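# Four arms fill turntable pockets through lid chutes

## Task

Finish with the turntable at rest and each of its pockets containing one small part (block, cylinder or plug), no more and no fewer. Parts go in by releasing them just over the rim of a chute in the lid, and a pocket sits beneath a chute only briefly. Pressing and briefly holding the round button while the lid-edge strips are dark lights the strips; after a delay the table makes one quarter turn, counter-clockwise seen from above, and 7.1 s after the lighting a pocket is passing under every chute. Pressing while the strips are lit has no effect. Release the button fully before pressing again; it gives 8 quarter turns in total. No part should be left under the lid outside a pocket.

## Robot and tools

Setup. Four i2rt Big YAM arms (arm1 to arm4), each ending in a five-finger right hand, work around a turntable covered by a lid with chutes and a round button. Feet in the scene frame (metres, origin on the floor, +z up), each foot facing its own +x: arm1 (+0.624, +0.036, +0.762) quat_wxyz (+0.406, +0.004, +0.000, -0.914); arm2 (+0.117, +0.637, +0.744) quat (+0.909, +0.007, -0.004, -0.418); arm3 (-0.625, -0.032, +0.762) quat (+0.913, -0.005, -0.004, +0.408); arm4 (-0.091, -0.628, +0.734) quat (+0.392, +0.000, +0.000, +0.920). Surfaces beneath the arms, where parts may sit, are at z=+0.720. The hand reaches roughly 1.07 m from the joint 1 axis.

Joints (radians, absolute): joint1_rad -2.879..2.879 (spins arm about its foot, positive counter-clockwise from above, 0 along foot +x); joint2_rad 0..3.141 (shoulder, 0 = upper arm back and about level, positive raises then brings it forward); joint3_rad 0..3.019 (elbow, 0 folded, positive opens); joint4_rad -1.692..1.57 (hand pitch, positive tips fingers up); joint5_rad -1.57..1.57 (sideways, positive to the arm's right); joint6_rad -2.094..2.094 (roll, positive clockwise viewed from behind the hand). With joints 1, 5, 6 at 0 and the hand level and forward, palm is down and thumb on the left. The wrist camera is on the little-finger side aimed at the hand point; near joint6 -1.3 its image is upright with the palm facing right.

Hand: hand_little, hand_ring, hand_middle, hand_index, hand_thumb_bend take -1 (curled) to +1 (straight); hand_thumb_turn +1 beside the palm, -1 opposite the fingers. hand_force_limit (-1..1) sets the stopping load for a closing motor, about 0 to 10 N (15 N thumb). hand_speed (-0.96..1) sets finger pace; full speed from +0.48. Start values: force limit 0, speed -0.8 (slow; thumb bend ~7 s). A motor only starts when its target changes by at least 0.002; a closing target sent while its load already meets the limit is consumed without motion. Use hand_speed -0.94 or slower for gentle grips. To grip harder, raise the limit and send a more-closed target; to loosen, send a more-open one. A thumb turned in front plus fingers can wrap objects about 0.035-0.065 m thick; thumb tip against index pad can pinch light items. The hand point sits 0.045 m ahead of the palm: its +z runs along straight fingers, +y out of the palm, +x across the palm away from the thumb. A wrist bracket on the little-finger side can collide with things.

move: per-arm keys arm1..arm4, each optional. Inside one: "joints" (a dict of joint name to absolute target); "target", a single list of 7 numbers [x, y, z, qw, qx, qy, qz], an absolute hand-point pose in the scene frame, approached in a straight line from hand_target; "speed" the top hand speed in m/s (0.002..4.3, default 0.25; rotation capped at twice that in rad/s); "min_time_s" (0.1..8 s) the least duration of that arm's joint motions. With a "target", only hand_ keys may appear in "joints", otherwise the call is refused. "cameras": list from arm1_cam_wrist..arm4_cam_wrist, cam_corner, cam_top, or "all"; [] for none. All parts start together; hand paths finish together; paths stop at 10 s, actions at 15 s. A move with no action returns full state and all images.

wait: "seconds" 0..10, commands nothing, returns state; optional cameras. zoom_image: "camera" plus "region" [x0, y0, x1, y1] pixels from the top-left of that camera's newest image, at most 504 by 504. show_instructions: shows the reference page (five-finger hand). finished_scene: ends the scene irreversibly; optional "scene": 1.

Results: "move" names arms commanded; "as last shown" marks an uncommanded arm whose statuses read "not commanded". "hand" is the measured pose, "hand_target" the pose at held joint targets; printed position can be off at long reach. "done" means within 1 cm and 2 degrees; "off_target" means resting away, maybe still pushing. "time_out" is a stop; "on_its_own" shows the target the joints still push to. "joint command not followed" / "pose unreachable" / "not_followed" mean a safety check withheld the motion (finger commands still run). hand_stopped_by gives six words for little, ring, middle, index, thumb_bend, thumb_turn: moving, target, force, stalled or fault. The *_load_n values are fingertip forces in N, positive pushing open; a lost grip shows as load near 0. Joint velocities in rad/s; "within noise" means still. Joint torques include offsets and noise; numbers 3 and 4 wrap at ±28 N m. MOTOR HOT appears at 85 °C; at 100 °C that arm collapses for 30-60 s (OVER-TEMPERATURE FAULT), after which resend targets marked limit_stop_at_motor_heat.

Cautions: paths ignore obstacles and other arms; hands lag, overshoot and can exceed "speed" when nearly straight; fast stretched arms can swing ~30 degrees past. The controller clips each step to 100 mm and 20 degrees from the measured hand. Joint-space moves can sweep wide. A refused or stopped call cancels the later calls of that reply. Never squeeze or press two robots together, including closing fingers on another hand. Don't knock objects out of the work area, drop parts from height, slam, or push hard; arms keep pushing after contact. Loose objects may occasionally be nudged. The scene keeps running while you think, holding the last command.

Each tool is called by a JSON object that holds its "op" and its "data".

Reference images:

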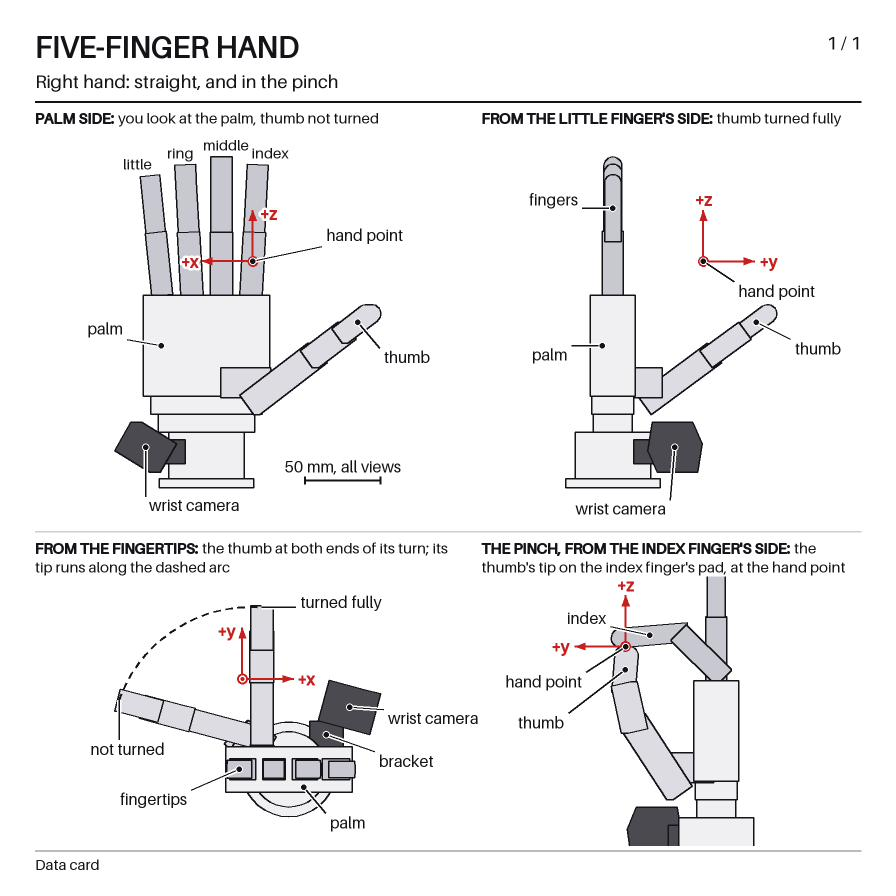

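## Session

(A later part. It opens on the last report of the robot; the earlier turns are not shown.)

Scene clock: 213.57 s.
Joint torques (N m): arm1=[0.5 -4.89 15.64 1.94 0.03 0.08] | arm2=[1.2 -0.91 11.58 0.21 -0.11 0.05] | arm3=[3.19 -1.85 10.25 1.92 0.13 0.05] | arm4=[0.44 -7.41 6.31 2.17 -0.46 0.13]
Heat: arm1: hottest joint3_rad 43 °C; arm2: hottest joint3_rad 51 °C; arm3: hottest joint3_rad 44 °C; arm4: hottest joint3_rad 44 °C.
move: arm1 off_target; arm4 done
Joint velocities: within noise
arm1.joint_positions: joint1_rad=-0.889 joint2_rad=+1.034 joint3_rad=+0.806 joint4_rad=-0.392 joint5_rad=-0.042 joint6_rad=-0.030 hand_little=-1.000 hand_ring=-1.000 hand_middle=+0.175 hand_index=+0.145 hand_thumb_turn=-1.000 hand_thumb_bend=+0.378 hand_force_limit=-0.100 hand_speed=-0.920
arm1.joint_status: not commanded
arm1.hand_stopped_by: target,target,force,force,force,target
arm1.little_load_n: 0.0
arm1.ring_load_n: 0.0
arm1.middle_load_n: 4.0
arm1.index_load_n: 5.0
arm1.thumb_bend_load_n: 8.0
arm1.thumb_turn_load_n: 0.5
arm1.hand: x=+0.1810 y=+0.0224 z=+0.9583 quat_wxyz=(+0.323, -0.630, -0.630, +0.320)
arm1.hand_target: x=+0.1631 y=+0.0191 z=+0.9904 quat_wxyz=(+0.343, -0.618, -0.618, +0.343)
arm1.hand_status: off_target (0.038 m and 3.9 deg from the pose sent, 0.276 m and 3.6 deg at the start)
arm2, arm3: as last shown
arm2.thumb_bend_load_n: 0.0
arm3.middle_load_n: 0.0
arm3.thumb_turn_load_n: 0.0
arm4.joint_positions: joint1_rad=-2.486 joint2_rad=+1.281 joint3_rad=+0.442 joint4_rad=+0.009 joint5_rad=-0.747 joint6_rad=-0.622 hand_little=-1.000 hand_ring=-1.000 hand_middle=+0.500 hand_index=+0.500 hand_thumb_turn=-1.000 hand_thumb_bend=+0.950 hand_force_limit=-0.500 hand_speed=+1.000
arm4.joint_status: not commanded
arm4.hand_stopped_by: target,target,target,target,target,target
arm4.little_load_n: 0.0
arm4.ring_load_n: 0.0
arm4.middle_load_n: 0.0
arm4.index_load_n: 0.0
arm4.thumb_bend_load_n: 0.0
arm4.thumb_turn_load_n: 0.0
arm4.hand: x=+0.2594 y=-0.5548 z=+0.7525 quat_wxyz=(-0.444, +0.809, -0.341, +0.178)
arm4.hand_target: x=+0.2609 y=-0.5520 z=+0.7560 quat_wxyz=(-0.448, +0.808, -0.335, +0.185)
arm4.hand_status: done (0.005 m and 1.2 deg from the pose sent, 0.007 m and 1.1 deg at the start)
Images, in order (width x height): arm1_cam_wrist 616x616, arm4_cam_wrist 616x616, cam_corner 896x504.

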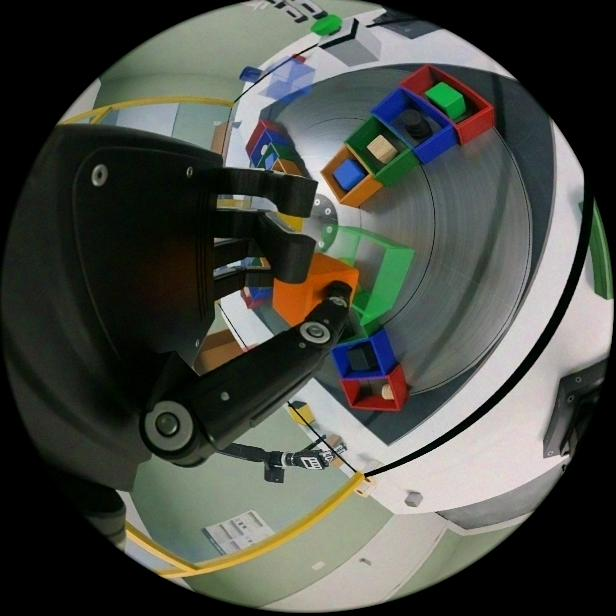

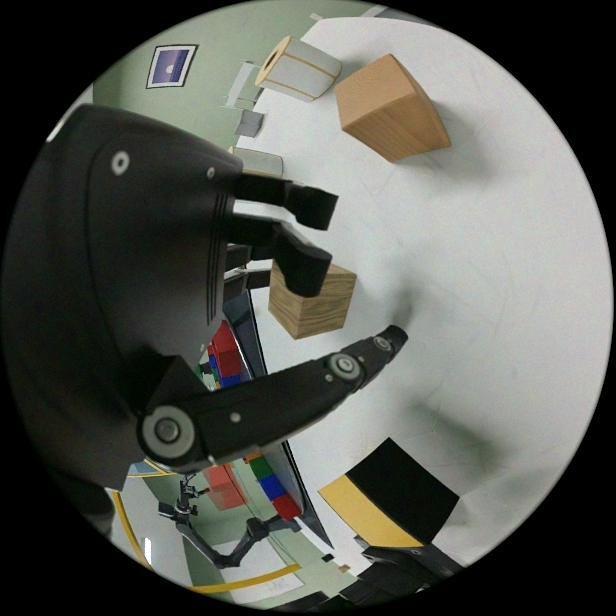

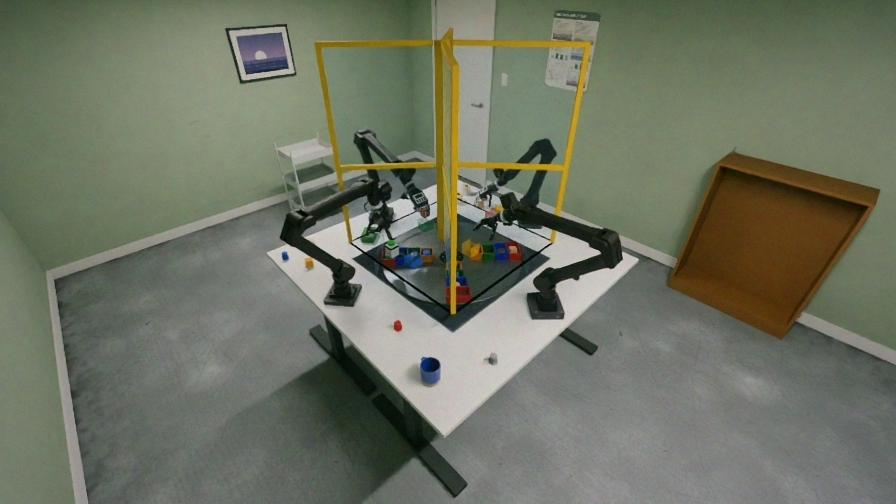

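{"op": "move", "data": {"arm4": {"target":[0.259,-0.551,0.764,0.4479,-0.8080,0.3347,-0.1855],"speed":0.1,"joints":{"hand_speed":-0.6,"hand_force_limit":-0.1,"hand_thumb_bend":0.45,"hand_index":0.3,"hand_middle":0.3}}, "arm1": {"target":[0.161,0.019,0.96,0.3428,-0.6184,-0.6184,0.3428],"speed":0.1}, "cameras": ["arm4_cam_wrist"]}}

{"op": "move", "data": {"arm4": {"joints":{"hand_speed":-0.92,"hand_force_limit":-0.1,"hand_thumb_bend":0.2,"hand_index":-0.4,"hand_middle":-0.4}}, "arm1": {"target":[0.161,0.019,0.937,0.3428,-0.6184,-0.6184,0.3428],"speed":0.08}, "cameras": ["arm4_cam_wrist","arm1_cam_wrist","cam_corner"]}}

Scene clock: 215.47 s.
Joint torques (N m): arm1=[0.21 -4.89 10.97 1.94 0.04 0.09] | arm2=[1.03 -0.85 11.55 0.16 -0.12 0.07] | arm3=[3.31 -1.61 10.18 1.91 0.14 0.07] | arm4=[0.44 -7.36 6.86 1.07 -0.45 0.16]
Heat: arm1: hottest joint3_rad 43 °C; arm2: hottest joint3_rad 51 °C; arm3: hottest joint3_rad 44 °C; arm4: hottest joint3_rad 44 °C.
move: arm1 done; arm4 done
Joint velocities: within noise
arm1.joint_positions: joint1_rad=-0.889 joint2_rad=+1.056 joint3_rad=+0.795 joint4_rad=-0.302 joint5_rad=-0.040 joint6_rad=-0.029 hand_little=-1.000 hand_ring=-1.000 hand_middle=+0.175 hand_index=+0.145 hand_thumb_turn=-1.000 hand_thumb_bend=+0.378 hand_force_limit=-0.100 hand_speed=-0.920
arm1.joint_status: not commanded
arm1.hand_stopped_by: target,target,force,force,force,target
arm1.little_load_n: 0.0
arm1.ring_load_n: 0.0
arm1.middle_load_n: 4.0
arm1.index_load_n: 4.5
arm1.thumb_bend_load_n: 7.5
arm1.thumb_turn_load_n: 0.5
arm1.hand: x=+0.1646 y=+0.0235 z=+0.9596 quat_wxyz=(+0.342, -0.620, -0.620, +0.337)
arm1.hand_target: x=+0.1611 y=+0.0190 z=+0.9601 quat_wxyz=(+0.343, -0.619, -0.618, +0.343)
arm1.hand_status: done (0.006 m and 0.7 deg from the pose sent, 0.020 m and 3.9 deg at the start)
arm2, arm3: as last shown
arm4.joint_positions: joint1_rad=-2.484 joint2_rad=+1.250 joint3_rad=+0.442 joint4_rad=+0.005 joint5_rad=-0.745 joint6_rad=-0.622 hand_little=-1.000 hand_ring=-1.000 hand_middle=+0.300 hand_index=+0.300 hand_thumb_turn=-1.000 hand_thumb_bend=+0.450 hand_force_limit=-0.100 hand_speed=-0.600
arm4.joint_status: all done
arm4.hand_stopped_by: target,target,target,target,target,target
arm4.little_load_n: 0.0
arm4.ring_load_n: 0.0
arm4.middle_load_n: 0.0
arm4.index_load_n: 0.0
arm4.thumb_bend_load_n: 0.0
arm4.thumb_turn_load_n: 0.0
arm4.hand: x=+0.2620 y=-0.5547 z=+0.7618 quat_wxyz=(-0.447, +0.808, -0.334, +0.189)
arm4.hand_target: x=+0.2590 y=-0.5510 z=+0.7639 quat_wxyz=(-0.448, +0.808, -0.335, +0.185)
arm4.hand_status: done (0.005 m and 0.5 deg from the pose sent, 0.012 m and 1.2 deg at the start)
Images, in order (width x height): arm4_cam_wrist 616x616.

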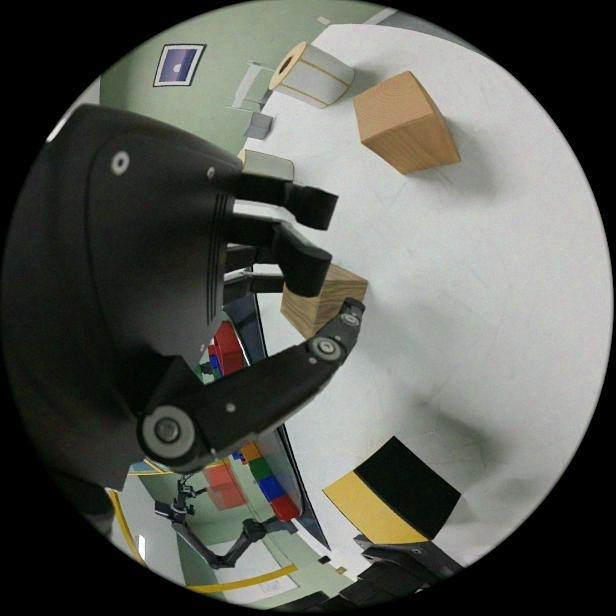

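Scene clock: 218.43 s.
Joint torques (N m): arm1=[0.44 -5.01 10.85 1.98 0.05 0.09] | arm2=[0.91 -0.97 11.59 0.1 -0.13 0.06] | arm3=[3.19 -1.49 10.17 1.81 0.11 0.06] | arm4=[0.44 -7.24 6.86 1.07 -0.45 0.16]
Heat: arm1: hottest joint3_rad 43 °C; arm2: hottest joint3_rad 51 °C; arm3: hottest joint3_rad 44 °C; arm4: hottest joint3_rad 43 °C.
move: arm1 done; arm4 off_target
Joint velocities: within noise
arm1.joint_positions: joint1_rad=-0.889 joint2_rad=+1.079 joint3_rad=+0.746 joint4_rad=-0.232 joint5_rad=-0.040 joint6_rad=-0.029 hand_little=-1.000 hand_ring=-1.000 hand_middle=+0.175 hand_index=+0.145 hand_thumb_turn=-1.000 hand_thumb_bend=+0.378 hand_force_limit=-0.100 hand_speed=-0.920
arm1.joint_status: not commanded
arm1.hand_stopped_by: target,target,force,force,force,target
arm1.little_load_n: 0.0
arm1.ring_load_n: 0.0
arm1.middle_load_n: 4.0
arm1.index_load_n: 4.5
arm1.thumb_bend_load_n: 7.5
arm1.thumb_turn_load_n: 0.5
arm1.hand: x=+0.1648 y=+0.0236 z=+0.9357 quat_wxyz=(+0.341, -0.621, -0.621, +0.336)
arm1.hand_target: x=+0.1612 y=+0.0190 z=+0.9370 quat_wxyz=(+0.343, -0.619, -0.618, +0.343)
arm1.hand_status: done (0.006 m and 0.8 deg from the pose sent, 0.023 m and 0.7 deg at the start)
arm2.joint_positions: joint1_rad=-0.607 joint2_rad=+0.925 joint3_rad=+1.032 joint4_rad=-1.430 joint5_rad=+0.044 joint6_rad=+0.091 hand_little=+1.000 hand_ring=+1.000 hand_middle=-0.600 hand_index=-0.600 hand_thumb_turn=-1.000 hand_thumb_bend=+0.800 hand_force_limit=-0.200 hand_speed=-0.300
arm2.joint_status: not commanded
arm2.hand_stopped_by: target,target,target,target,target,target
arm2.little_load_n: 0.0
arm2.ring_load_n: 0.0
arm2.middle_load_n: 0.0
arm2.index_load_n: 0.0
arm2.thumb_bend_load_n: 0.0
arm2.thumb_turn_load_n: 0.0
arm2.hand: x=+0.1645 y=+0.3995 z=+0.9814 quat_wxyz=(+0.003, +0.002, -0.993, +0.120)
arm2.hand_target: x=+0.1679 y=+0.3913 z=+0.9948 quat_wxyz=(+0.000, +0.000, -0.991, +0.131)
arm2.hand_status: not commanded
arm3.joint_positions: joint1_rad=-0.798 joint2_rad=+0.790 joint3_rad=+0.722 joint4_rad=-0.485 joint5_rad=+0.041 joint6_rad=+0.026 hand_little=-1.000 hand_ring=-1.000 hand_middle=+0.600 hand_index=+0.600 hand_thumb_turn=-1.000 hand_thumb_bend=+0.800 hand_force_limit=-0.200 hand_speed=+1.000
arm3.joint_status: not commanded
arm3.hand_stopped_by: target,target,target,target,target,target
arm3.little_load_n: 0.0
arm3.ring_load_n: 0.0
arm3.middle_load_n: 0.0
arm3.index_load_n: 0.0
arm3.thumb_bend_load_n: 0.0
arm3.thumb_turn_load_n: 0.0
arm3.hand: x=-0.2467 y=+0.0102 z=+0.9955 quat_wxyz=(-0.345, +0.615, -0.616, +0.351)
arm3.hand_target: x=-0.2500 y=+0.0148 z=+0.9901 quat_wxyz=(-0.343, +0.618, -0.618, +0.343)
arm3.hand_status: not commanded
arm4.joint_positions: joint1_rad=-2.484 joint2_rad=+1.249 joint3_rad=+0.442 joint4_rad=+0.005 joint5_rad=-0.745 joint6_rad=-0.622 hand_little=-1.000 hand_ring=-1.000 hand_middle=+0.168 hand_index=+0.145 hand_thumb_turn=-1.000 hand_thumb_bend=+0.367 hand_force_limit=-0.100 hand_speed=-0.920
arm4.joint_status: hand_middle off_target (ended at +0.168, target -0.400); hand_index off_target (ended at +0.145, target -0.400); hand_thumb_bend off_target (ended at +0.367, target +0.200); the others done
arm4.hand_stopped_by: target,target,force,force,force,target
arm4.little_load_n: 0.0
arm4.ring_load_n: 0.0
arm4.middle_load_n: 4.5
arm4.index_load_n: 5.0
arm4.thumb_bend_load_n: 6.5
arm4.thumb_turn_load_n: 0.0
arm4.hand: x=+0.2620 y=-0.5547 z=+0.7621 quat_wxyz=(-0.447, +0.808, -0.333, +0.190)
arm4.hand_target: x=+0.2590 y=-0.5511 z=+0.7639 quat_wxyz=(-0.448, +0.808, -0.335, +0.186)
arm4.hand_status: not commanded
pictures: arm1_cam_wrist, arm4_cam_wrist, cam_corner
Images, in order (width x height): arm1_cam_wrist 616x616, arm4_cam_wrist 616x616, cam_corner 896x504.

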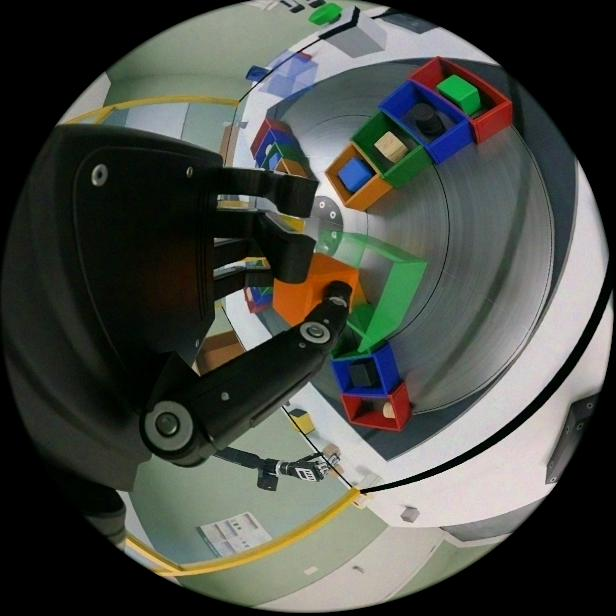

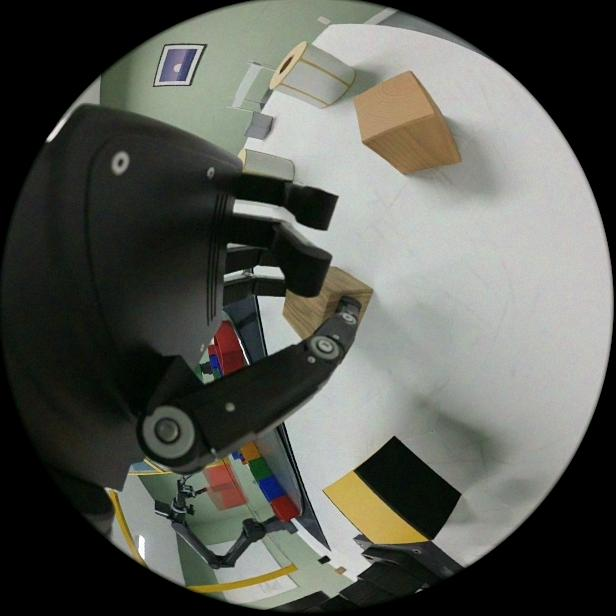

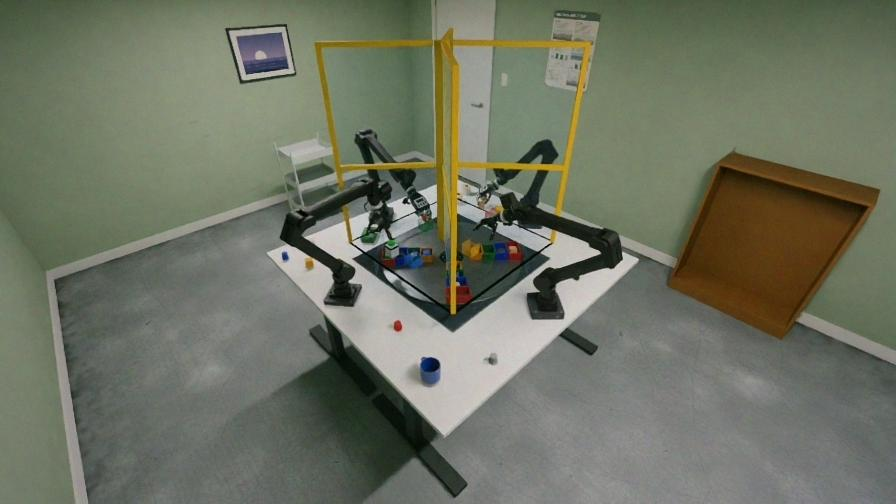

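{"op": "zoom_image", "data": {"camera": "cam_corner", "region": [400, 190, 460, 240]}}

{"op": "move", "data": {"arm2": {"target":[0.168,0.398,0.967,0,0,0.9915,-0.1305],"speed":0.1}, "arm4": {"target":[0.259,-0.551,0.9,0.4479,-0.8080,0.3347,-0.1855],"speed":0.15}, "cameras": ["arm4_cam_wrist"]}}

Scaled by 8.400 from the camera's image (finer frame: 1280x720).

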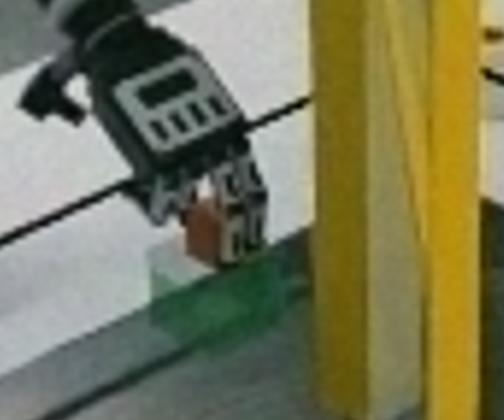

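Scene clock: 220.30 s.
Joint torques (N m): arm1=[0.26 -5.13 10.78 2.03 0.05 0.1] | arm2=[1.08 -1.9 7.1 0.96 -0.08 0.07] | arm3=[3.02 -1.67 10.24 1.87 0.13 0.07] | arm4=[0.15 -5.54 13.87 1.06 -0.56 0.12]
Heat: arm1: hottest joint3_rad 43 °C; arm2: hottest joint3_rad 51 °C; arm3: hottest joint3_rad 44 °C; arm4: hottest joint3_rad 44 °C.
move: arm2 done; arm4 off_target
Joint velocities: within noise
arm1, arm3: as last shown
arm1.ring_load_n: 0.5
arm2.joint_positions: joint1_rad=-0.607 joint2_rad=+0.912 joint3_rad=+1.002 joint4_rad=-1.387 joint5_rad=+0.044 joint6_rad=+0.091 hand_little=+1.000 hand_ring=+1.000 hand_middle=-0.600 hand_index=-0.600 hand_thumb_turn=-1.000 hand_thumb_bend=+0.800 hand_force_limit=-0.200 hand_speed=-0.300
arm2.joint_status: not commanded
arm2.hand_stopped_by: target,target,target,target,target,target
arm2.little_load_n: -0.5
arm2.ring_load_n: 0.0
arm2.middle_load_n: 0.0
arm2.index_load_n: 0.0
arm2.thumb_bend_load_n: 0.0
arm2.thumb_turn_load_n: 0.0
arm2.hand: x=+0.1650 y=+0.3963 z=+0.9732 quat_wxyz=(+0.002, +0.002, -0.991, +0.133)
arm2.hand_target: x=+0.1679 y=+0.3980 z=+0.9671 quat_wxyz=(+0.000, +0.000, -0.991, +0.130)
arm2.hand_status: done (0.007 m and 0.4 deg from the pose sent, 0.015 m and 1.3 deg at the start)
arm4.joint_positions: joint1_rad=-2.481 joint2_rad=+0.967 joint3_rad=+0.618 joint4_rad=-0.510 joint5_rad=-0.744 joint6_rad=-0.618 hand_little=-1.000 hand_ring=-1.000 hand_middle=+0.168 hand_index=+0.145 hand_thumb_turn=-1.000 hand_thumb_bend=+0.367 hand_force_limit=-0.100 hand_speed=-0.920
arm4.joint_status: not commanded
arm4.hand_stopped_by: target,target,force,force,force,target
arm4.little_load_n: 0.0
arm4.ring_load_n: 0.0
arm4.middle_load_n: 4.5
arm4.index_load_n: 5.0
arm4.thumb_bend_load_n: 6.5
arm4.thumb_turn_load_n: 0.5
arm4.hand: x=+0.2411 y=-0.5506 z=+0.8712 quat_wxyz=(-0.441, +0.811, -0.347, +0.164)
arm4.hand_target: x=+0.2576 y=-0.5509 z=+0.8999 quat_wxyz=(-0.448, +0.808, -0.335, +0.186)
arm4.hand_status: off_target (0.034 m and 3.0 deg from the pose sent, 0.138 m and 0.5 deg at the start)
Images, in order (width x height): arm4_cam_wrist 616x616.

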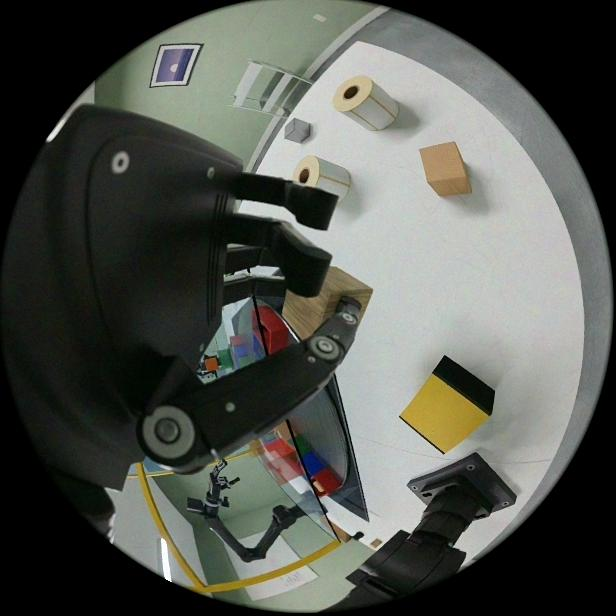

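{"op": "move", "data": {"arm2": {"target":[0.168,0.397,0.925,0,0,0.9915,-0.1305],"speed":0.15}, "cameras": ["cam_top"]}}

Scene clock: 221.37 s.
Joint torques (N m): arm1=[0.44 -4.95 10.76 2 0.04 0.09] | arm2=[0.62 2.26 4.01 1.77 -0.1 0.04] | arm3=[3.02 -1.73 10.17 1.96 0.12 0.07] | arm4=[0.15 -5.54 13.89 1.05 -0.56 0.12]
Heat: arm1: hottest joint3_rad 43 °C; arm2: hottest joint3_rad 51 °C; arm3: hottest joint3_rad 44 °C; arm4: hottest joint3_rad 44 °C.
move: arm2 off_target
Joint velocities: within noise
arm1, arm3, arm4: as last shown
arm1.ring_load_n: 0.0
arm1.index_load_n: 5.0
arm2.joint_positions: joint1_rad=-0.607 joint2_rad=+0.854 joint3_rad=+0.935 joint4_rad=-1.304 joint5_rad=+0.044 joint6_rad=+0.091 hand_little=+1.000 hand_ring=+1.000 hand_middle=-0.600 hand_index=-0.600 hand_thumb_turn=-1.000 hand_thumb_bend=+0.800 hand_force_limit=-0.200 hand_speed=-0.300
arm2.joint_status: not commanded
arm2.hand_stopped_by: target,target,target,target,target,target
arm2.little_load_n: 0.0
arm2.ring_load_n: -3.0
arm2.middle_load_n: 0.0
arm2.index_load_n: 0.0
arm2.thumb_bend_load_n: 0.0
arm2.thumb_turn_load_n: 0.5
arm2.hand: x=+0.1653 y=+0.3953 z=+0.9608 quat_wxyz=(-0.002, +0.001, -0.986, +0.169)
arm2.hand_target: x=+0.1673 y=+0.4001 z=+0.9273 quat_wxyz=(+0.000, +0.000, -0.991, +0.130)
arm2.hand_status: off_target (0.036 m and 4.5 deg from the pose sent, 0.048 m and 0.4 deg at the start)
arm4.index_load_n: 4.5
Images, in order (width x height): cam_top 896x504.

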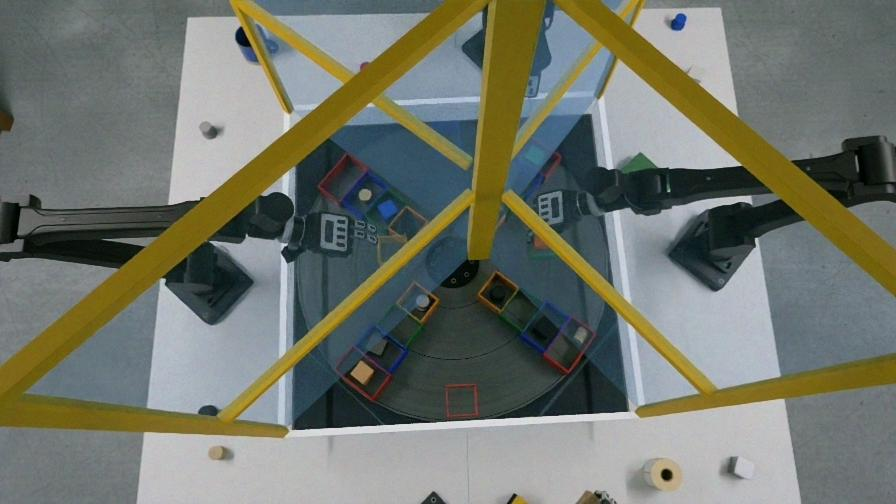

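{"op": "move", "data": {"arm2": {"target":[0.168,0.391,0.995,0,0,0.9915,-0.1305],"speed":0.3}, "arm4": {"target":[0.0,-0.46,0.99,0.4848,-0.8746,0,0],"speed":0.25}, "cameras": ["cam_top"]}}

Scene clock: 223.80 s.
Joint torques (N m): arm1=[0.38 -5.13 10.78 2.02 0.05 0.1] | arm2=[1.14 -1.08 11.55 0.16 -0.11 0.05] | arm3=[3.02 -1.73 10.14 1.85 0.12 0.09] | arm4=[0.21 -0.85 14.08 0.79 -0.74 0.19]
Heat: arm1: hottest joint3_rad 44 °C; arm2: hottest joint3_rad 50 °C; arm3: hottest joint3_rad 44 °C; arm4: hottest joint3_rad 44 °C.
move: arm2 off_target; arm4 off_target
Joint velocities: within noise
arm1, arm3: as last shown
arm1.index_load_n: 4.5
arm2.joint_positions: joint1_rad=-0.607 joint2_rad=+0.923 joint3_rad=+1.032 joint4_rad=-1.430 joint5_rad=+0.044 joint6_rad=+0.091 hand_little=+1.000 hand_ring=+1.000 hand_middle=-0.600 hand_index=-0.600 hand_thumb_turn=-1.000 hand_thumb_bend=+0.800 hand_force_limit=-0.200 hand_speed=-0.300
arm2.joint_status: not commanded
arm2.hand_stopped_by: target,target,target,target,target,target
arm2.little_load_n: 0.0
arm2.ring_load_n: 0.5
arm2.middle_load_n: 0.0
arm2.index_load_n: 0.0
arm2.thumb_bend_load_n: 0.0
arm2.thumb_turn_load_n: 0.5
arm2.hand: x=+0.1645 y=+0.3997 z=+0.9821 quat_wxyz=(+0.003, +0.002, -0.993, +0.121)
arm2.hand_target: x=+0.1679 y=+0.3913 z=+0.9948 quat_wxyz=(+0.000, +0.000, -0.991, +0.131)
arm2.hand_status: off_target (0.016 m and 1.1 deg from the pose sent, 0.035 m and 4.5 deg at the start)
arm4.joint_positions: joint1_rad=-2.057 joint2_rad=+0.519 joint3_rad=+0.719 joint4_rad=-1.405 joint5_rad=-0.952 joint6_rad=-1.081 hand_little=-1.000 hand_ring=-1.000 hand_middle=+0.168 hand_index=+0.145 hand_thumb_turn=-1.000 hand_thumb_bend=+0.367 hand_force_limit=-0.100 hand_speed=-0.920
arm4.joint_status: not commanded
arm4.hand_stopped_by: target,target,force,force,force,target
arm4.little_load_n: 0.0
arm4.ring_load_n: 0.0
arm4.middle_load_n: 4.5
arm4.index_load_n: 5.0
arm4.thumb_bend_load_n: 6.5
arm4.thumb_turn_load_n: 0.0
arm4.hand: x=-0.0056 y=-0.4625 z=+0.9636 quat_wxyz=(-0.478, +0.878, -0.009, -0.020)
arm4.hand_target: x=-0.0007 y=-0.4598 z=+0.9891 quat_wxyz=(-0.485, +0.874, +0.000, +0.000)
arm4.hand_status: off_target (0.027 m and 2.6 deg from the pose sent, 0.284 m and 45.2 deg at the start)
Images, in order (width x height): cam_top 896x504.

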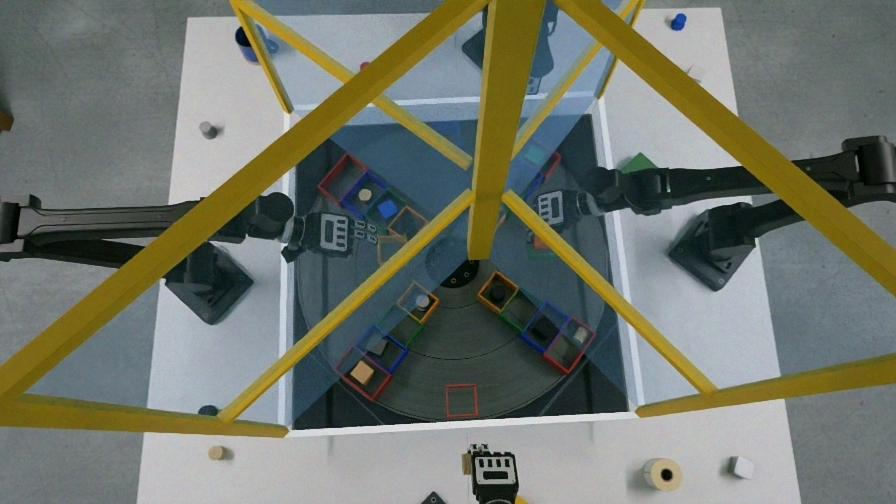

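{"op": "wait", "data": {"seconds": 3.55}}

{"op": "move", "data": {"arm1": {"joints":{"hand_speed":1.0,"hand_index":0.6,"hand_middle":0.6,"hand_thumb_bend":0.8}}}}

{"op": "move", "data": {"arm4": {"target":[-0.020,-0.345,0.99,0.4848,-0.8746,0,0],"speed":0.2}, "arm1": {"target":[0.2,0.02,0.99,0.3428,-0.6184,-0.6184,0.3428],"speed":0.15}, "cameras": ["arm1_cam_wrist","arm4_cam_wrist","cam_top","cam_corner"]}}

Scene clock: 227.63 s.
Joint torques (N m): arm1=[-0.03 -4.89 10.81 1.99 0.05 0.11] | arm2=[0.97 -0.91 11.55 0.21 -0.11 0.04] | arm3=[2.9 -1.44 10.17 1.88 0.12 0.07] | arm4=[0.21 -0.85 14.08 0.8 -0.74 0.2]
Heat: arm1: hottest joint3_rad 44 °C; arm2: hottest joint3_rad 51 °C; arm3: hottest joint3_rad 44 °C; arm4: hottest joint3_rad 44 °C.
Joint velocities: within noise
arm1.joint_positions: joint1_rad=-0.889 joint2_rad=+1.079 joint3_rad=+0.746 joint4_rad=-0.232 joint5_rad=-0.040 joint6_rad=-0.029 hand_little=-1.000 hand_ring=-1.000 hand_middle=+0.175 hand_index=+0.145 hand_thumb_turn=-1.000 hand_thumb_bend=+0.378 hand_force_limit=-0.100 hand_speed=-0.920
arm1.joint_status: not commanded
arm1.hand_stopped_by: target,target,force,force,force,target
arm1.little_load_n: 0.0
arm1.ring_load_n: 0.0
arm1.middle_load_n: 4.0
arm1.index_load_n: 4.5
arm1.thumb_bend_load_n: 7.5
arm1.thumb_turn_load_n: 0.5
arm1.hand: x=+0.1648 y=+0.0236 z=+0.9357 quat_wxyz=(+0.341, -0.621, -0.621, +0.336)
arm1.hand_target: x=+0.1612 y=+0.0190 z=+0.9370 quat_wxyz=(+0.343, -0.619, -0.618, +0.343)
arm1.hand_status: not commanded
arm2.joint_positions: joint1_rad=-0.607 joint2_rad=+0.923 joint3_rad=+1.032 joint4_rad=-1.430 joint5_rad=+0.044 joint6_rad=+0.091 hand_little=+1.000 hand_ring=+1.000 hand_middle=-0.600 hand_index=-0.600 hand_thumb_turn=-1.000 hand_thumb_bend=+0.800 hand_force_limit=-0.200 hand_speed=-0.300
arm2.joint_status: not commanded
arm2.hand_stopped_by: target,target,target,target,target,target
arm2.little_load_n: 0.0
arm2.ring_load_n: 0.0
arm2.middle_load_n: 0.0
arm2.index_load_n: 0.0
arm2.thumb_bend_load_n: 0.0
arm2.thumb_turn_load_n: 0.0
arm2.hand: x=+0.1645 y=+0.3997 z=+0.9821 quat_wxyz=(+0.003, +0.002, -0.993, +0.121)
arm2.hand_target: x=+0.1679 y=+0.3913 z=+0.9948 quat_wxyz=(+0.000, +0.000, -0.991, +0.131)
arm2.hand_status: off_target (0.016 m and 1.1 deg from the pose sent, 0.035 m and 4.5 deg at the start)
arm3.joint_positions: joint1_rad=-0.798 joint2_rad=+0.790 joint3_rad=+0.722 joint4_rad=-0.485 joint5_rad=+0.041 joint6_rad=+0.026 hand_little=-1.000 hand_ring=-1.000 hand_middle=+0.600 hand_index=+0.600 hand_thumb_turn=-1.000 hand_thumb_bend=+0.800 hand_force_limit=-0.200 hand_speed=+1.000
arm3.joint_status: not commanded
arm3.hand_stopped_by: target,target,target,target,target,target
arm3.little_load_n: 0.0
arm3.ring_load_n: 0.0
arm3.middle_load_n: 0.0
arm3.index_load_n: 0.0
arm3.thumb_bend_load_n: 0.0
arm3.thumb_turn_load_n: 0.0
arm3.hand: x=-0.2467 y=+0.0102 z=+0.9955 quat_wxyz=(-0.345, +0.615, -0.616, +0.351)
arm3.hand_target: x=-0.2500 y=+0.0148 z=+0.9901 quat_wxyz=(-0.343, +0.618, -0.618, +0.343)
arm3.hand_status: not commanded
arm4.joint_positions: joint1_rad=-2.057 joint2_rad=+0.519 joint3_rad=+0.719 joint4_rad=-1.405 joint5_rad=-0.952 joint6_rad=-1.080 hand_little=-1.000 hand_ring=-1.000 hand_middle=+0.168 hand_index=+0.145 hand_thumb_turn=-1.000 hand_thumb_bend=+0.367 hand_force_limit=-0.100 hand_speed=-0.920
arm4.joint_status: not commanded
arm4.hand_stopped_by: target,target,force,force,force,target
arm4.little_load_n: 0.0
arm4.ring_load_n: 0.0
arm4.middle_load_n: 4.5
arm4.index_load_n: 5.0
arm4.thumb_bend_load_n: 6.5
arm4.thumb_turn_load_n: 0.0
arm4.hand: x=-0.0057 y=-0.4625 z=+0.9636 quat_wxyz=(-0.478, +0.878, -0.009, -0.020)
arm4.hand_target: x=-0.0007 y=-0.4598 z=+0.9891 quat_wxyz=(-0.485, +0.874, +0.000, +0.000)
arm4.hand_status: off_target (0.027 m and 2.7 deg from the pose sent, 0.284 m and 45.2 deg at the start)
wait: 3.57 s; at rest from the start
pictures: none

Scene clock: 228.33 s.
Joint torques (N m): arm1=[0.32 -5.07 10.71 1.85 0.03 0.08] | arm2=[1.03 -0.73 11.47 0.13 -0.11 0.06] | arm3=[3.08 -1.67 10.25 1.88 0.11 0.06] | arm4=[0.15 -0.85 14.08 0.8 -0.74 0.2]
Heat: arm1: hottest joint3_rad 44 °C; arm2: hottest joint3_rad 51 °C; arm3: hottest joint3_rad 44 °C; arm4: hottest joint3_rad 44 °C.
move: arm1 done
Joint velocities: within noise
arm1.joint_positions: joint1_rad=-0.889 joint2_rad=+1.079 joint3_rad=+0.746 joint4_rad=-0.228 joint5_rad=-0.040 joint6_rad=-0.028 hand_little=-1.000 hand_ring=-1.000 hand_middle=+0.600 hand_index=+0.600 hand_thumb_turn=-1.000 hand_thumb_bend=+0.800 hand_force_limit=-0.100 hand_speed=+1.000
arm1.joint_status: all done
arm1.hand_stopped_by: target,target,target,target,target,target
arm1.little_load_n: 0.0
arm1.ring_load_n: 0.0
arm1.middle_load_n: 0.0
arm1.index_load_n: 0.0
arm1.thumb_bend_load_n: 0.0
arm1.thumb_turn_load_n: 0.0
arm1.hand: x=+0.1640 y=+0.0235 z=+0.9366 quat_wxyz=(+0.343, -0.620, -0.619, +0.338)
arm1.hand_target: x=+0.1612 y=+0.0190 z=+0.9370 quat_wxyz=(+0.343, -0.618, -0.619, +0.343)
arm1.hand_status: not commanded
arm2, arm3, arm4: as last shown
arm4.index_load_n: 4.5
arm4.thumb_turn_load_n: 0.5
pictures: none

Scene clock: 230.00 s.
Joint torques (N m): arm1=[-0.21 -3.66 14.95 1.1 -0.1 0.03] | arm2=[1.03 -0.91 11.52 0.21 -0.12 0.04] | arm3=[3.02 -1.44 10.24 1.91 0.12 0.07] | arm4=[0.44 -2.14 11.4 2.45 -0.3 0.21]
Heat: arm1: hottest joint3_rad 45 °C; arm2: hottest joint3_rad 51 °C; arm3: hottest joint3_rad 44 °C; arm4: hottest joint3_rad 44 °C.
move: arm1 off_target; arm4 off_target
Joint velocities: within noise
arm1.joint_positions: joint1_rad=-0.889 joint2_rad=+0.921 joint3_rad=+0.746 joint4_rad=-0.413 joint5_rad=-0.045 joint6_rad=-0.028 hand_little=-1.000 hand_ring=-1.000 hand_middle=+0.600 hand_index=+0.600 hand_thumb_turn=-1.000 hand_thumb_bend=+0.800 hand_force_limit=-0.100 hand_speed=+1.000
arm1.joint_status: not commanded
arm1.hand_stopped_by: target,target,target,target,target,target
arm1.little_load_n: 0.0
arm1.ring_load_n: 0.0
arm1.middle_load_n: 0.0
arm1.index_load_n: 0.0
arm1.thumb_bend_load_n: 0.0
arm1.thumb_turn_load_n: 0.0
arm1.hand: x=+0.2100 y=+0.0201 z=+0.9669 quat_wxyz=(+0.332, -0.624, -0.624, +0.331)
arm1.hand_target: x=+0.2008 y=+0.0200 z=+0.9898 quat_wxyz=(+0.343, -0.618, -0.618, +0.343)
arm1.hand_status: off_target (0.025 m and 2.0 deg from the pose sent, 0.065 m and 0.6 deg at the start)
arm2, arm3: as last shown
arm2.ring_load_n: -0.5
arm4.joint_positions: joint1_rad=-1.368 joint2_rad=+0.588 joint3_rad=+0.719 joint4_rad=-0.822 joint5_rad=-0.496 joint6_rad=-0.359 hand_little=-1.000 hand_ring=-1.000 hand_middle=+0.168 hand_index=+0.145 hand_thumb_turn=-1.000 hand_thumb_bend=+0.367 hand_force_limit=-0.100 hand_speed=-0.920
arm4.joint_status: not commanded
arm4.hand_stopped_by: target,target,force,force,force,target
arm4.little_load_n: 0.0
arm4.ring_load_n: 0.0
arm4.middle_load_n: 4.5
arm4.index_load_n: 4.5
arm4.thumb_bend_load_n: 6.5
arm4.thumb_turn_load_n: 0.5
arm4.hand: x=-0.0212 y=-0.3525 z=+0.9754 quat_wxyz=(-0.468, +0.883, -0.003, -0.006)
arm4.hand_target: x=-0.0201 y=-0.3456 z=+0.9902 quat_wxyz=(-0.485, +0.875, +0.000, +0.000)
arm4.hand_status: off_target (0.016 m and 2.3 deg from the pose sent, 0.121 m and 2.7 deg at the start)
pictures: arm1_cam_wrist, arm4_cam_wrist, cam_corner, cam_top
Images, in order (width x height): arm1_cam_wrist 616x616, arm4_cam_wrist 616x616, cam_corner 896x504, cam_top 896x504.

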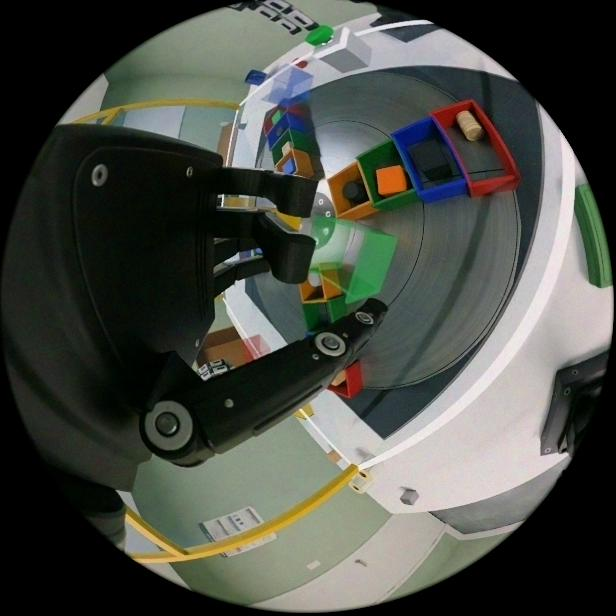

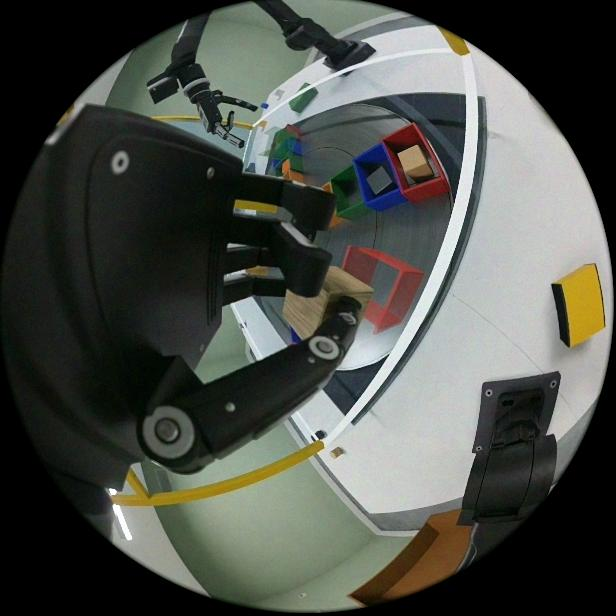

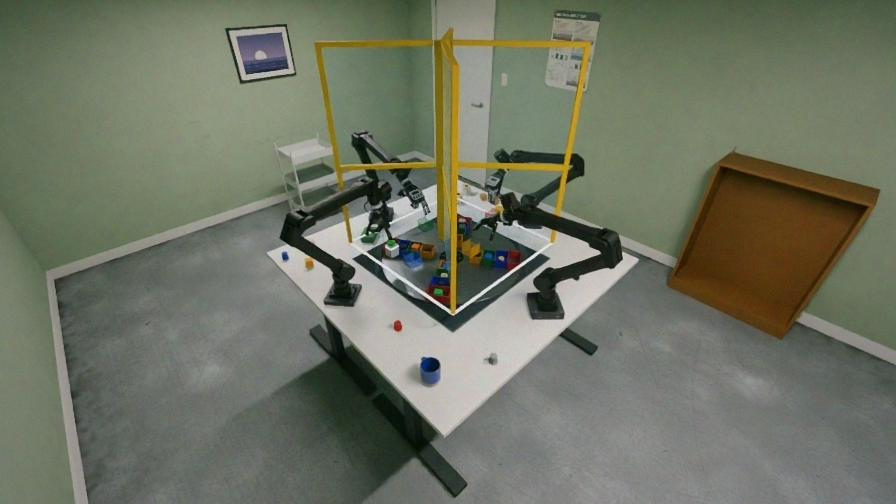

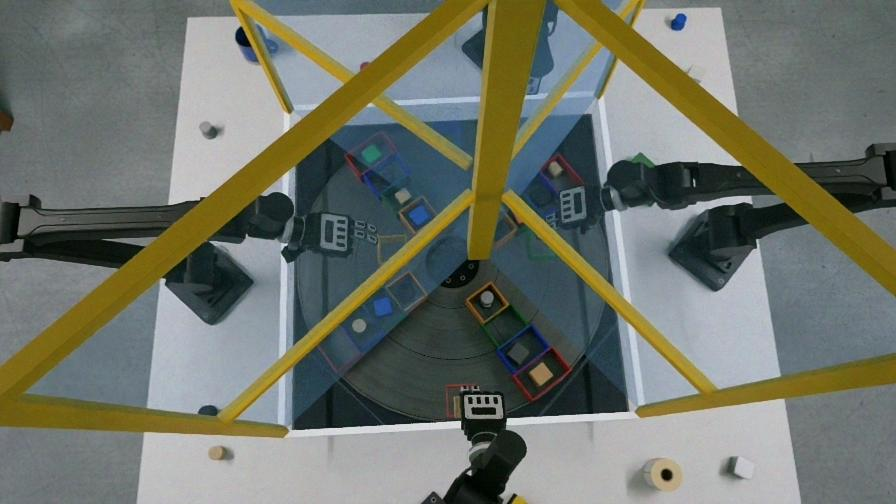

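{"op": "zoom_image", "data": {"camera": "cam_top", "region": [300, 120, 620, 410]}}

{"op": "zoom_image", "data": {"camera": "arm1_cam_wrist", "region": [200, 20, 540, 310]}}

{"op": "zoom_image", "data": {"camera": "arm1_cam_wrist", "region": [180, 350, 480, 600]}}

{"op": "zoom_image", "data": {"camera": "arm4_cam_wrist", "region": [200, 80, 460, 400]}}

Scaled by 1.575 from the camera's image (finer frame: 1280x720).

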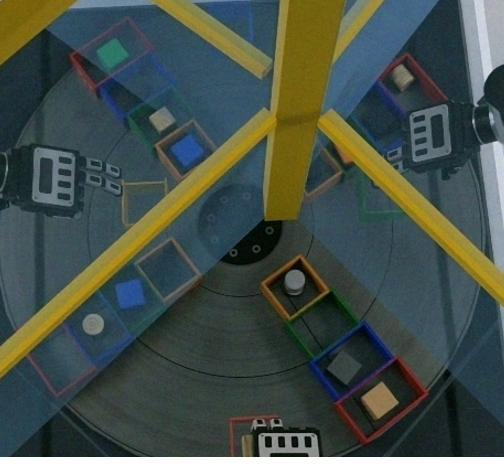

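Scaled by 1.482 from the camera's image (finer frame: 880x880).

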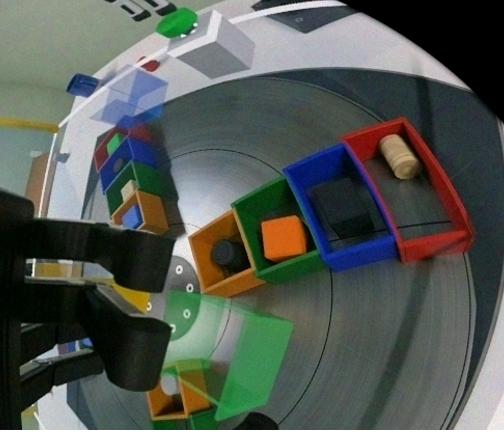

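Scaled by 1.680 from the camera's image (finer frame: 880x880).

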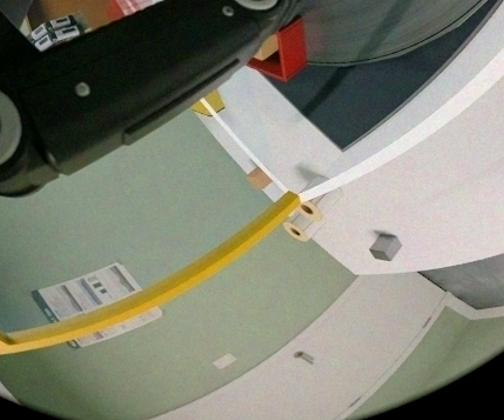

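Scaled by 1.575 from the camera's image (finer frame: 880x880).

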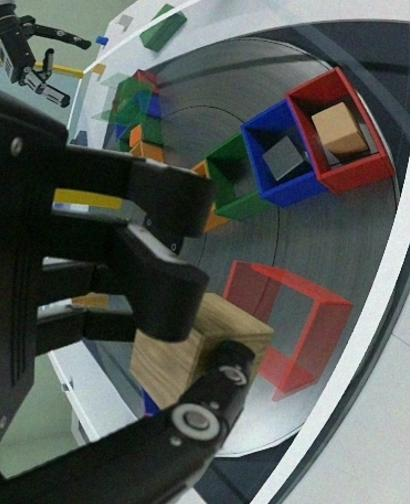

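{"op": "zoom_image", "data": {"camera": "cam_top", "region": [310, 260, 440, 380]}}

{"op": "move", "data": {"arm1": {"target":[0.27,0.02,1.01,0.3428,-0.6184,-0.6184,0.3428],"speed":0.2}, "arm4": {"target":[-0.020,-0.343,0.96,0.4848,-0.8746,0,0],"speed":0.1}, "cameras": ["arm3_cam_wrist","arm4_cam_wrist","arm1_cam_wrist"]}}

{"op": "zoom_image", "data": {"camera": "arm3_cam_wrist", "region": [200, 80, 560, 400]}}

Scaled by 3.877 from the camera's image (finer frame: 1280x720).

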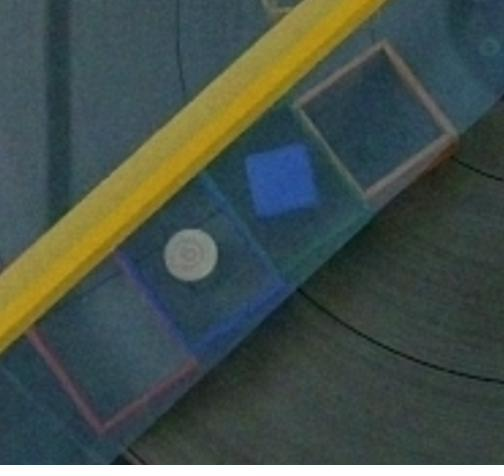

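Scene clock: 232.10 s.
Joint torques (N m): arm1=[-1.14 -1.08 10.89 1.14 -0.08 -0.04] | arm2=[0.91 -1.03 11.59 0.13 -0.11 0.05] | arm3=[3.14 -1.61 10.21 1.91 0.12 0.07] | arm4=[0.44 -2.55 9.8 2.48 -0.29 0.2]
Heat: arm1: hottest joint3_rad 45 °C; arm2: hottest joint3_rad 52 °C; arm3: hottest joint3_rad 44 °C; arm4: hottest joint3_rad 45 °C.
move: arm1 done; arm4 done
Joint velocities: within noise
arm1.joint_positions: joint1_rad=-0.894 joint2_rad=+0.688 joint3_rad=+0.746 joint4_rad=-0.591 joint5_rad=-0.059 joint6_rad=-0.028 hand_little=-1.000 hand_ring=-1.000 hand_middle=+0.600 hand_index=+0.600 hand_thumb_turn=-1.000 hand_thumb_bend=+0.800 hand_force_limit=-0.100 hand_speed=+1.000
arm1.joint_status: not commanded
arm1.hand_stopped_by: target,target,target,target,target,target
arm1.little_load_n: 0.5
arm1.ring_load_n: 0.0
arm1.middle_load_n: 0.0
arm1.index_load_n: 0.0
arm1.thumb_bend_load_n: 0.0
arm1.thumb_turn_load_n: 0.0
arm1.hand: x=+0.2685 y=+0.0159 z=+1.0172 quat_wxyz=(+0.347, -0.613, -0.617, +0.351)
arm1.hand_target: x=+0.2701 y=+0.0199 z=+1.0100 quat_wxyz=(+0.343, -0.618, -0.618, +0.343)
arm1.hand_status: done (0.008 m and 1.2 deg from the pose sent, 0.074 m and 2.0 deg at the start)
arm2, arm3: as last shown
arm2.little_load_n: -0.5
arm2.ring_load_n: 0.0
arm4.joint_positions: joint1_rad=-1.361 joint2_rad=+0.587 joint3_rad=+0.659 joint4_rad=-0.745 joint5_rad=-0.490 joint6_rad=-0.354 hand_little=-1.000 hand_ring=-1.000 hand_middle=+0.168 hand_index=+0.145 hand_thumb_turn=-1.000 hand_thumb_bend=+0.367 hand_force_limit=-0.100 hand_speed=-0.920
arm4.joint_status: not commanded
arm4.hand_stopped_by: target,target,force,force,force,target
arm4.little_load_n: 0.0
arm4.ring_load_n: 0.0
arm4.middle_load_n: 4.5
arm4.index_load_n: 5.0
arm4.thumb_bend_load_n: 7.0
arm4.thumb_turn_load_n: 0.5
arm4.hand: x=-0.0191 y=-0.3473 z=+0.9549 quat_wxyz=(-0.474, +0.881, -0.001, -0.002)
arm4.hand_target: x=-0.0201 y=-0.3432 z=+0.9600 quat_wxyz=(-0.485, +0.875, +0.000, +0.000)
arm4.hand_status: done (0.007 m and 1.4 deg from the pose sent, 0.018 m and 2.3 deg at the start)
pictures: arm1_cam_wrist, arm3_cam_wrist, arm4_cam_wrist
Images, in order (width x height): arm1_cam_wrist 616x616, arm3_cam_wrist 616x616, arm4_cam_wrist 616x616.

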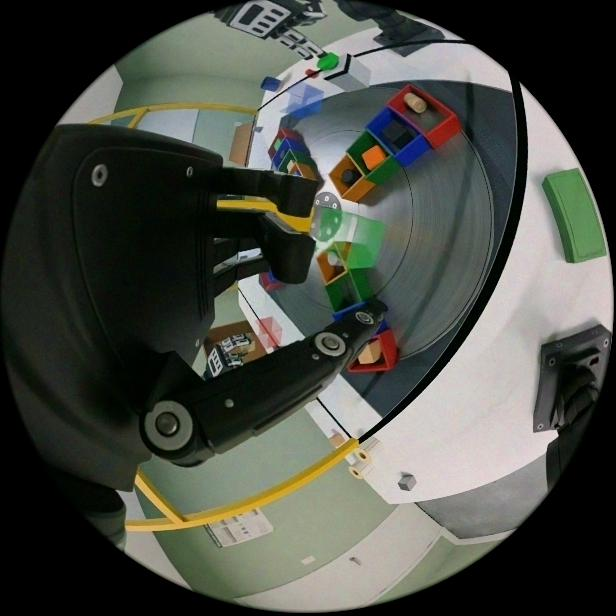

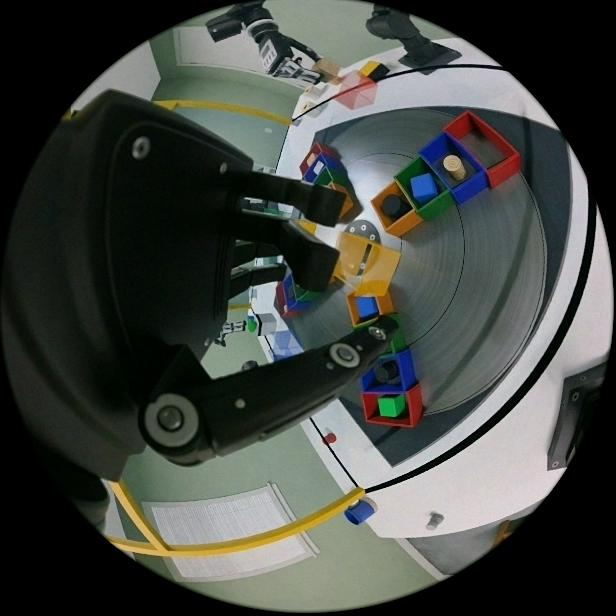

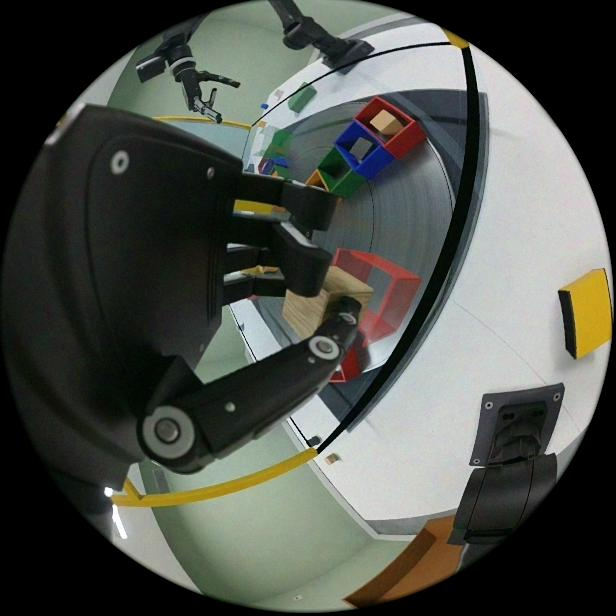

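Scaled by 1.400 from the camera's image (finer frame: 880x880).

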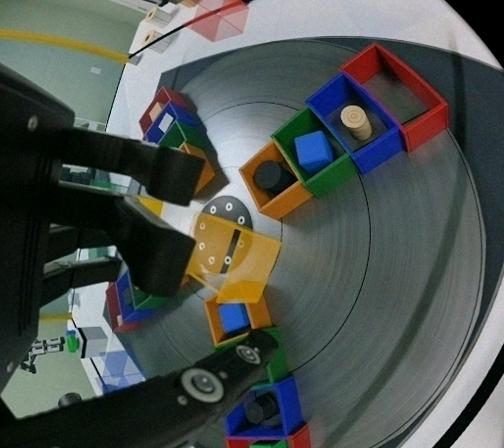

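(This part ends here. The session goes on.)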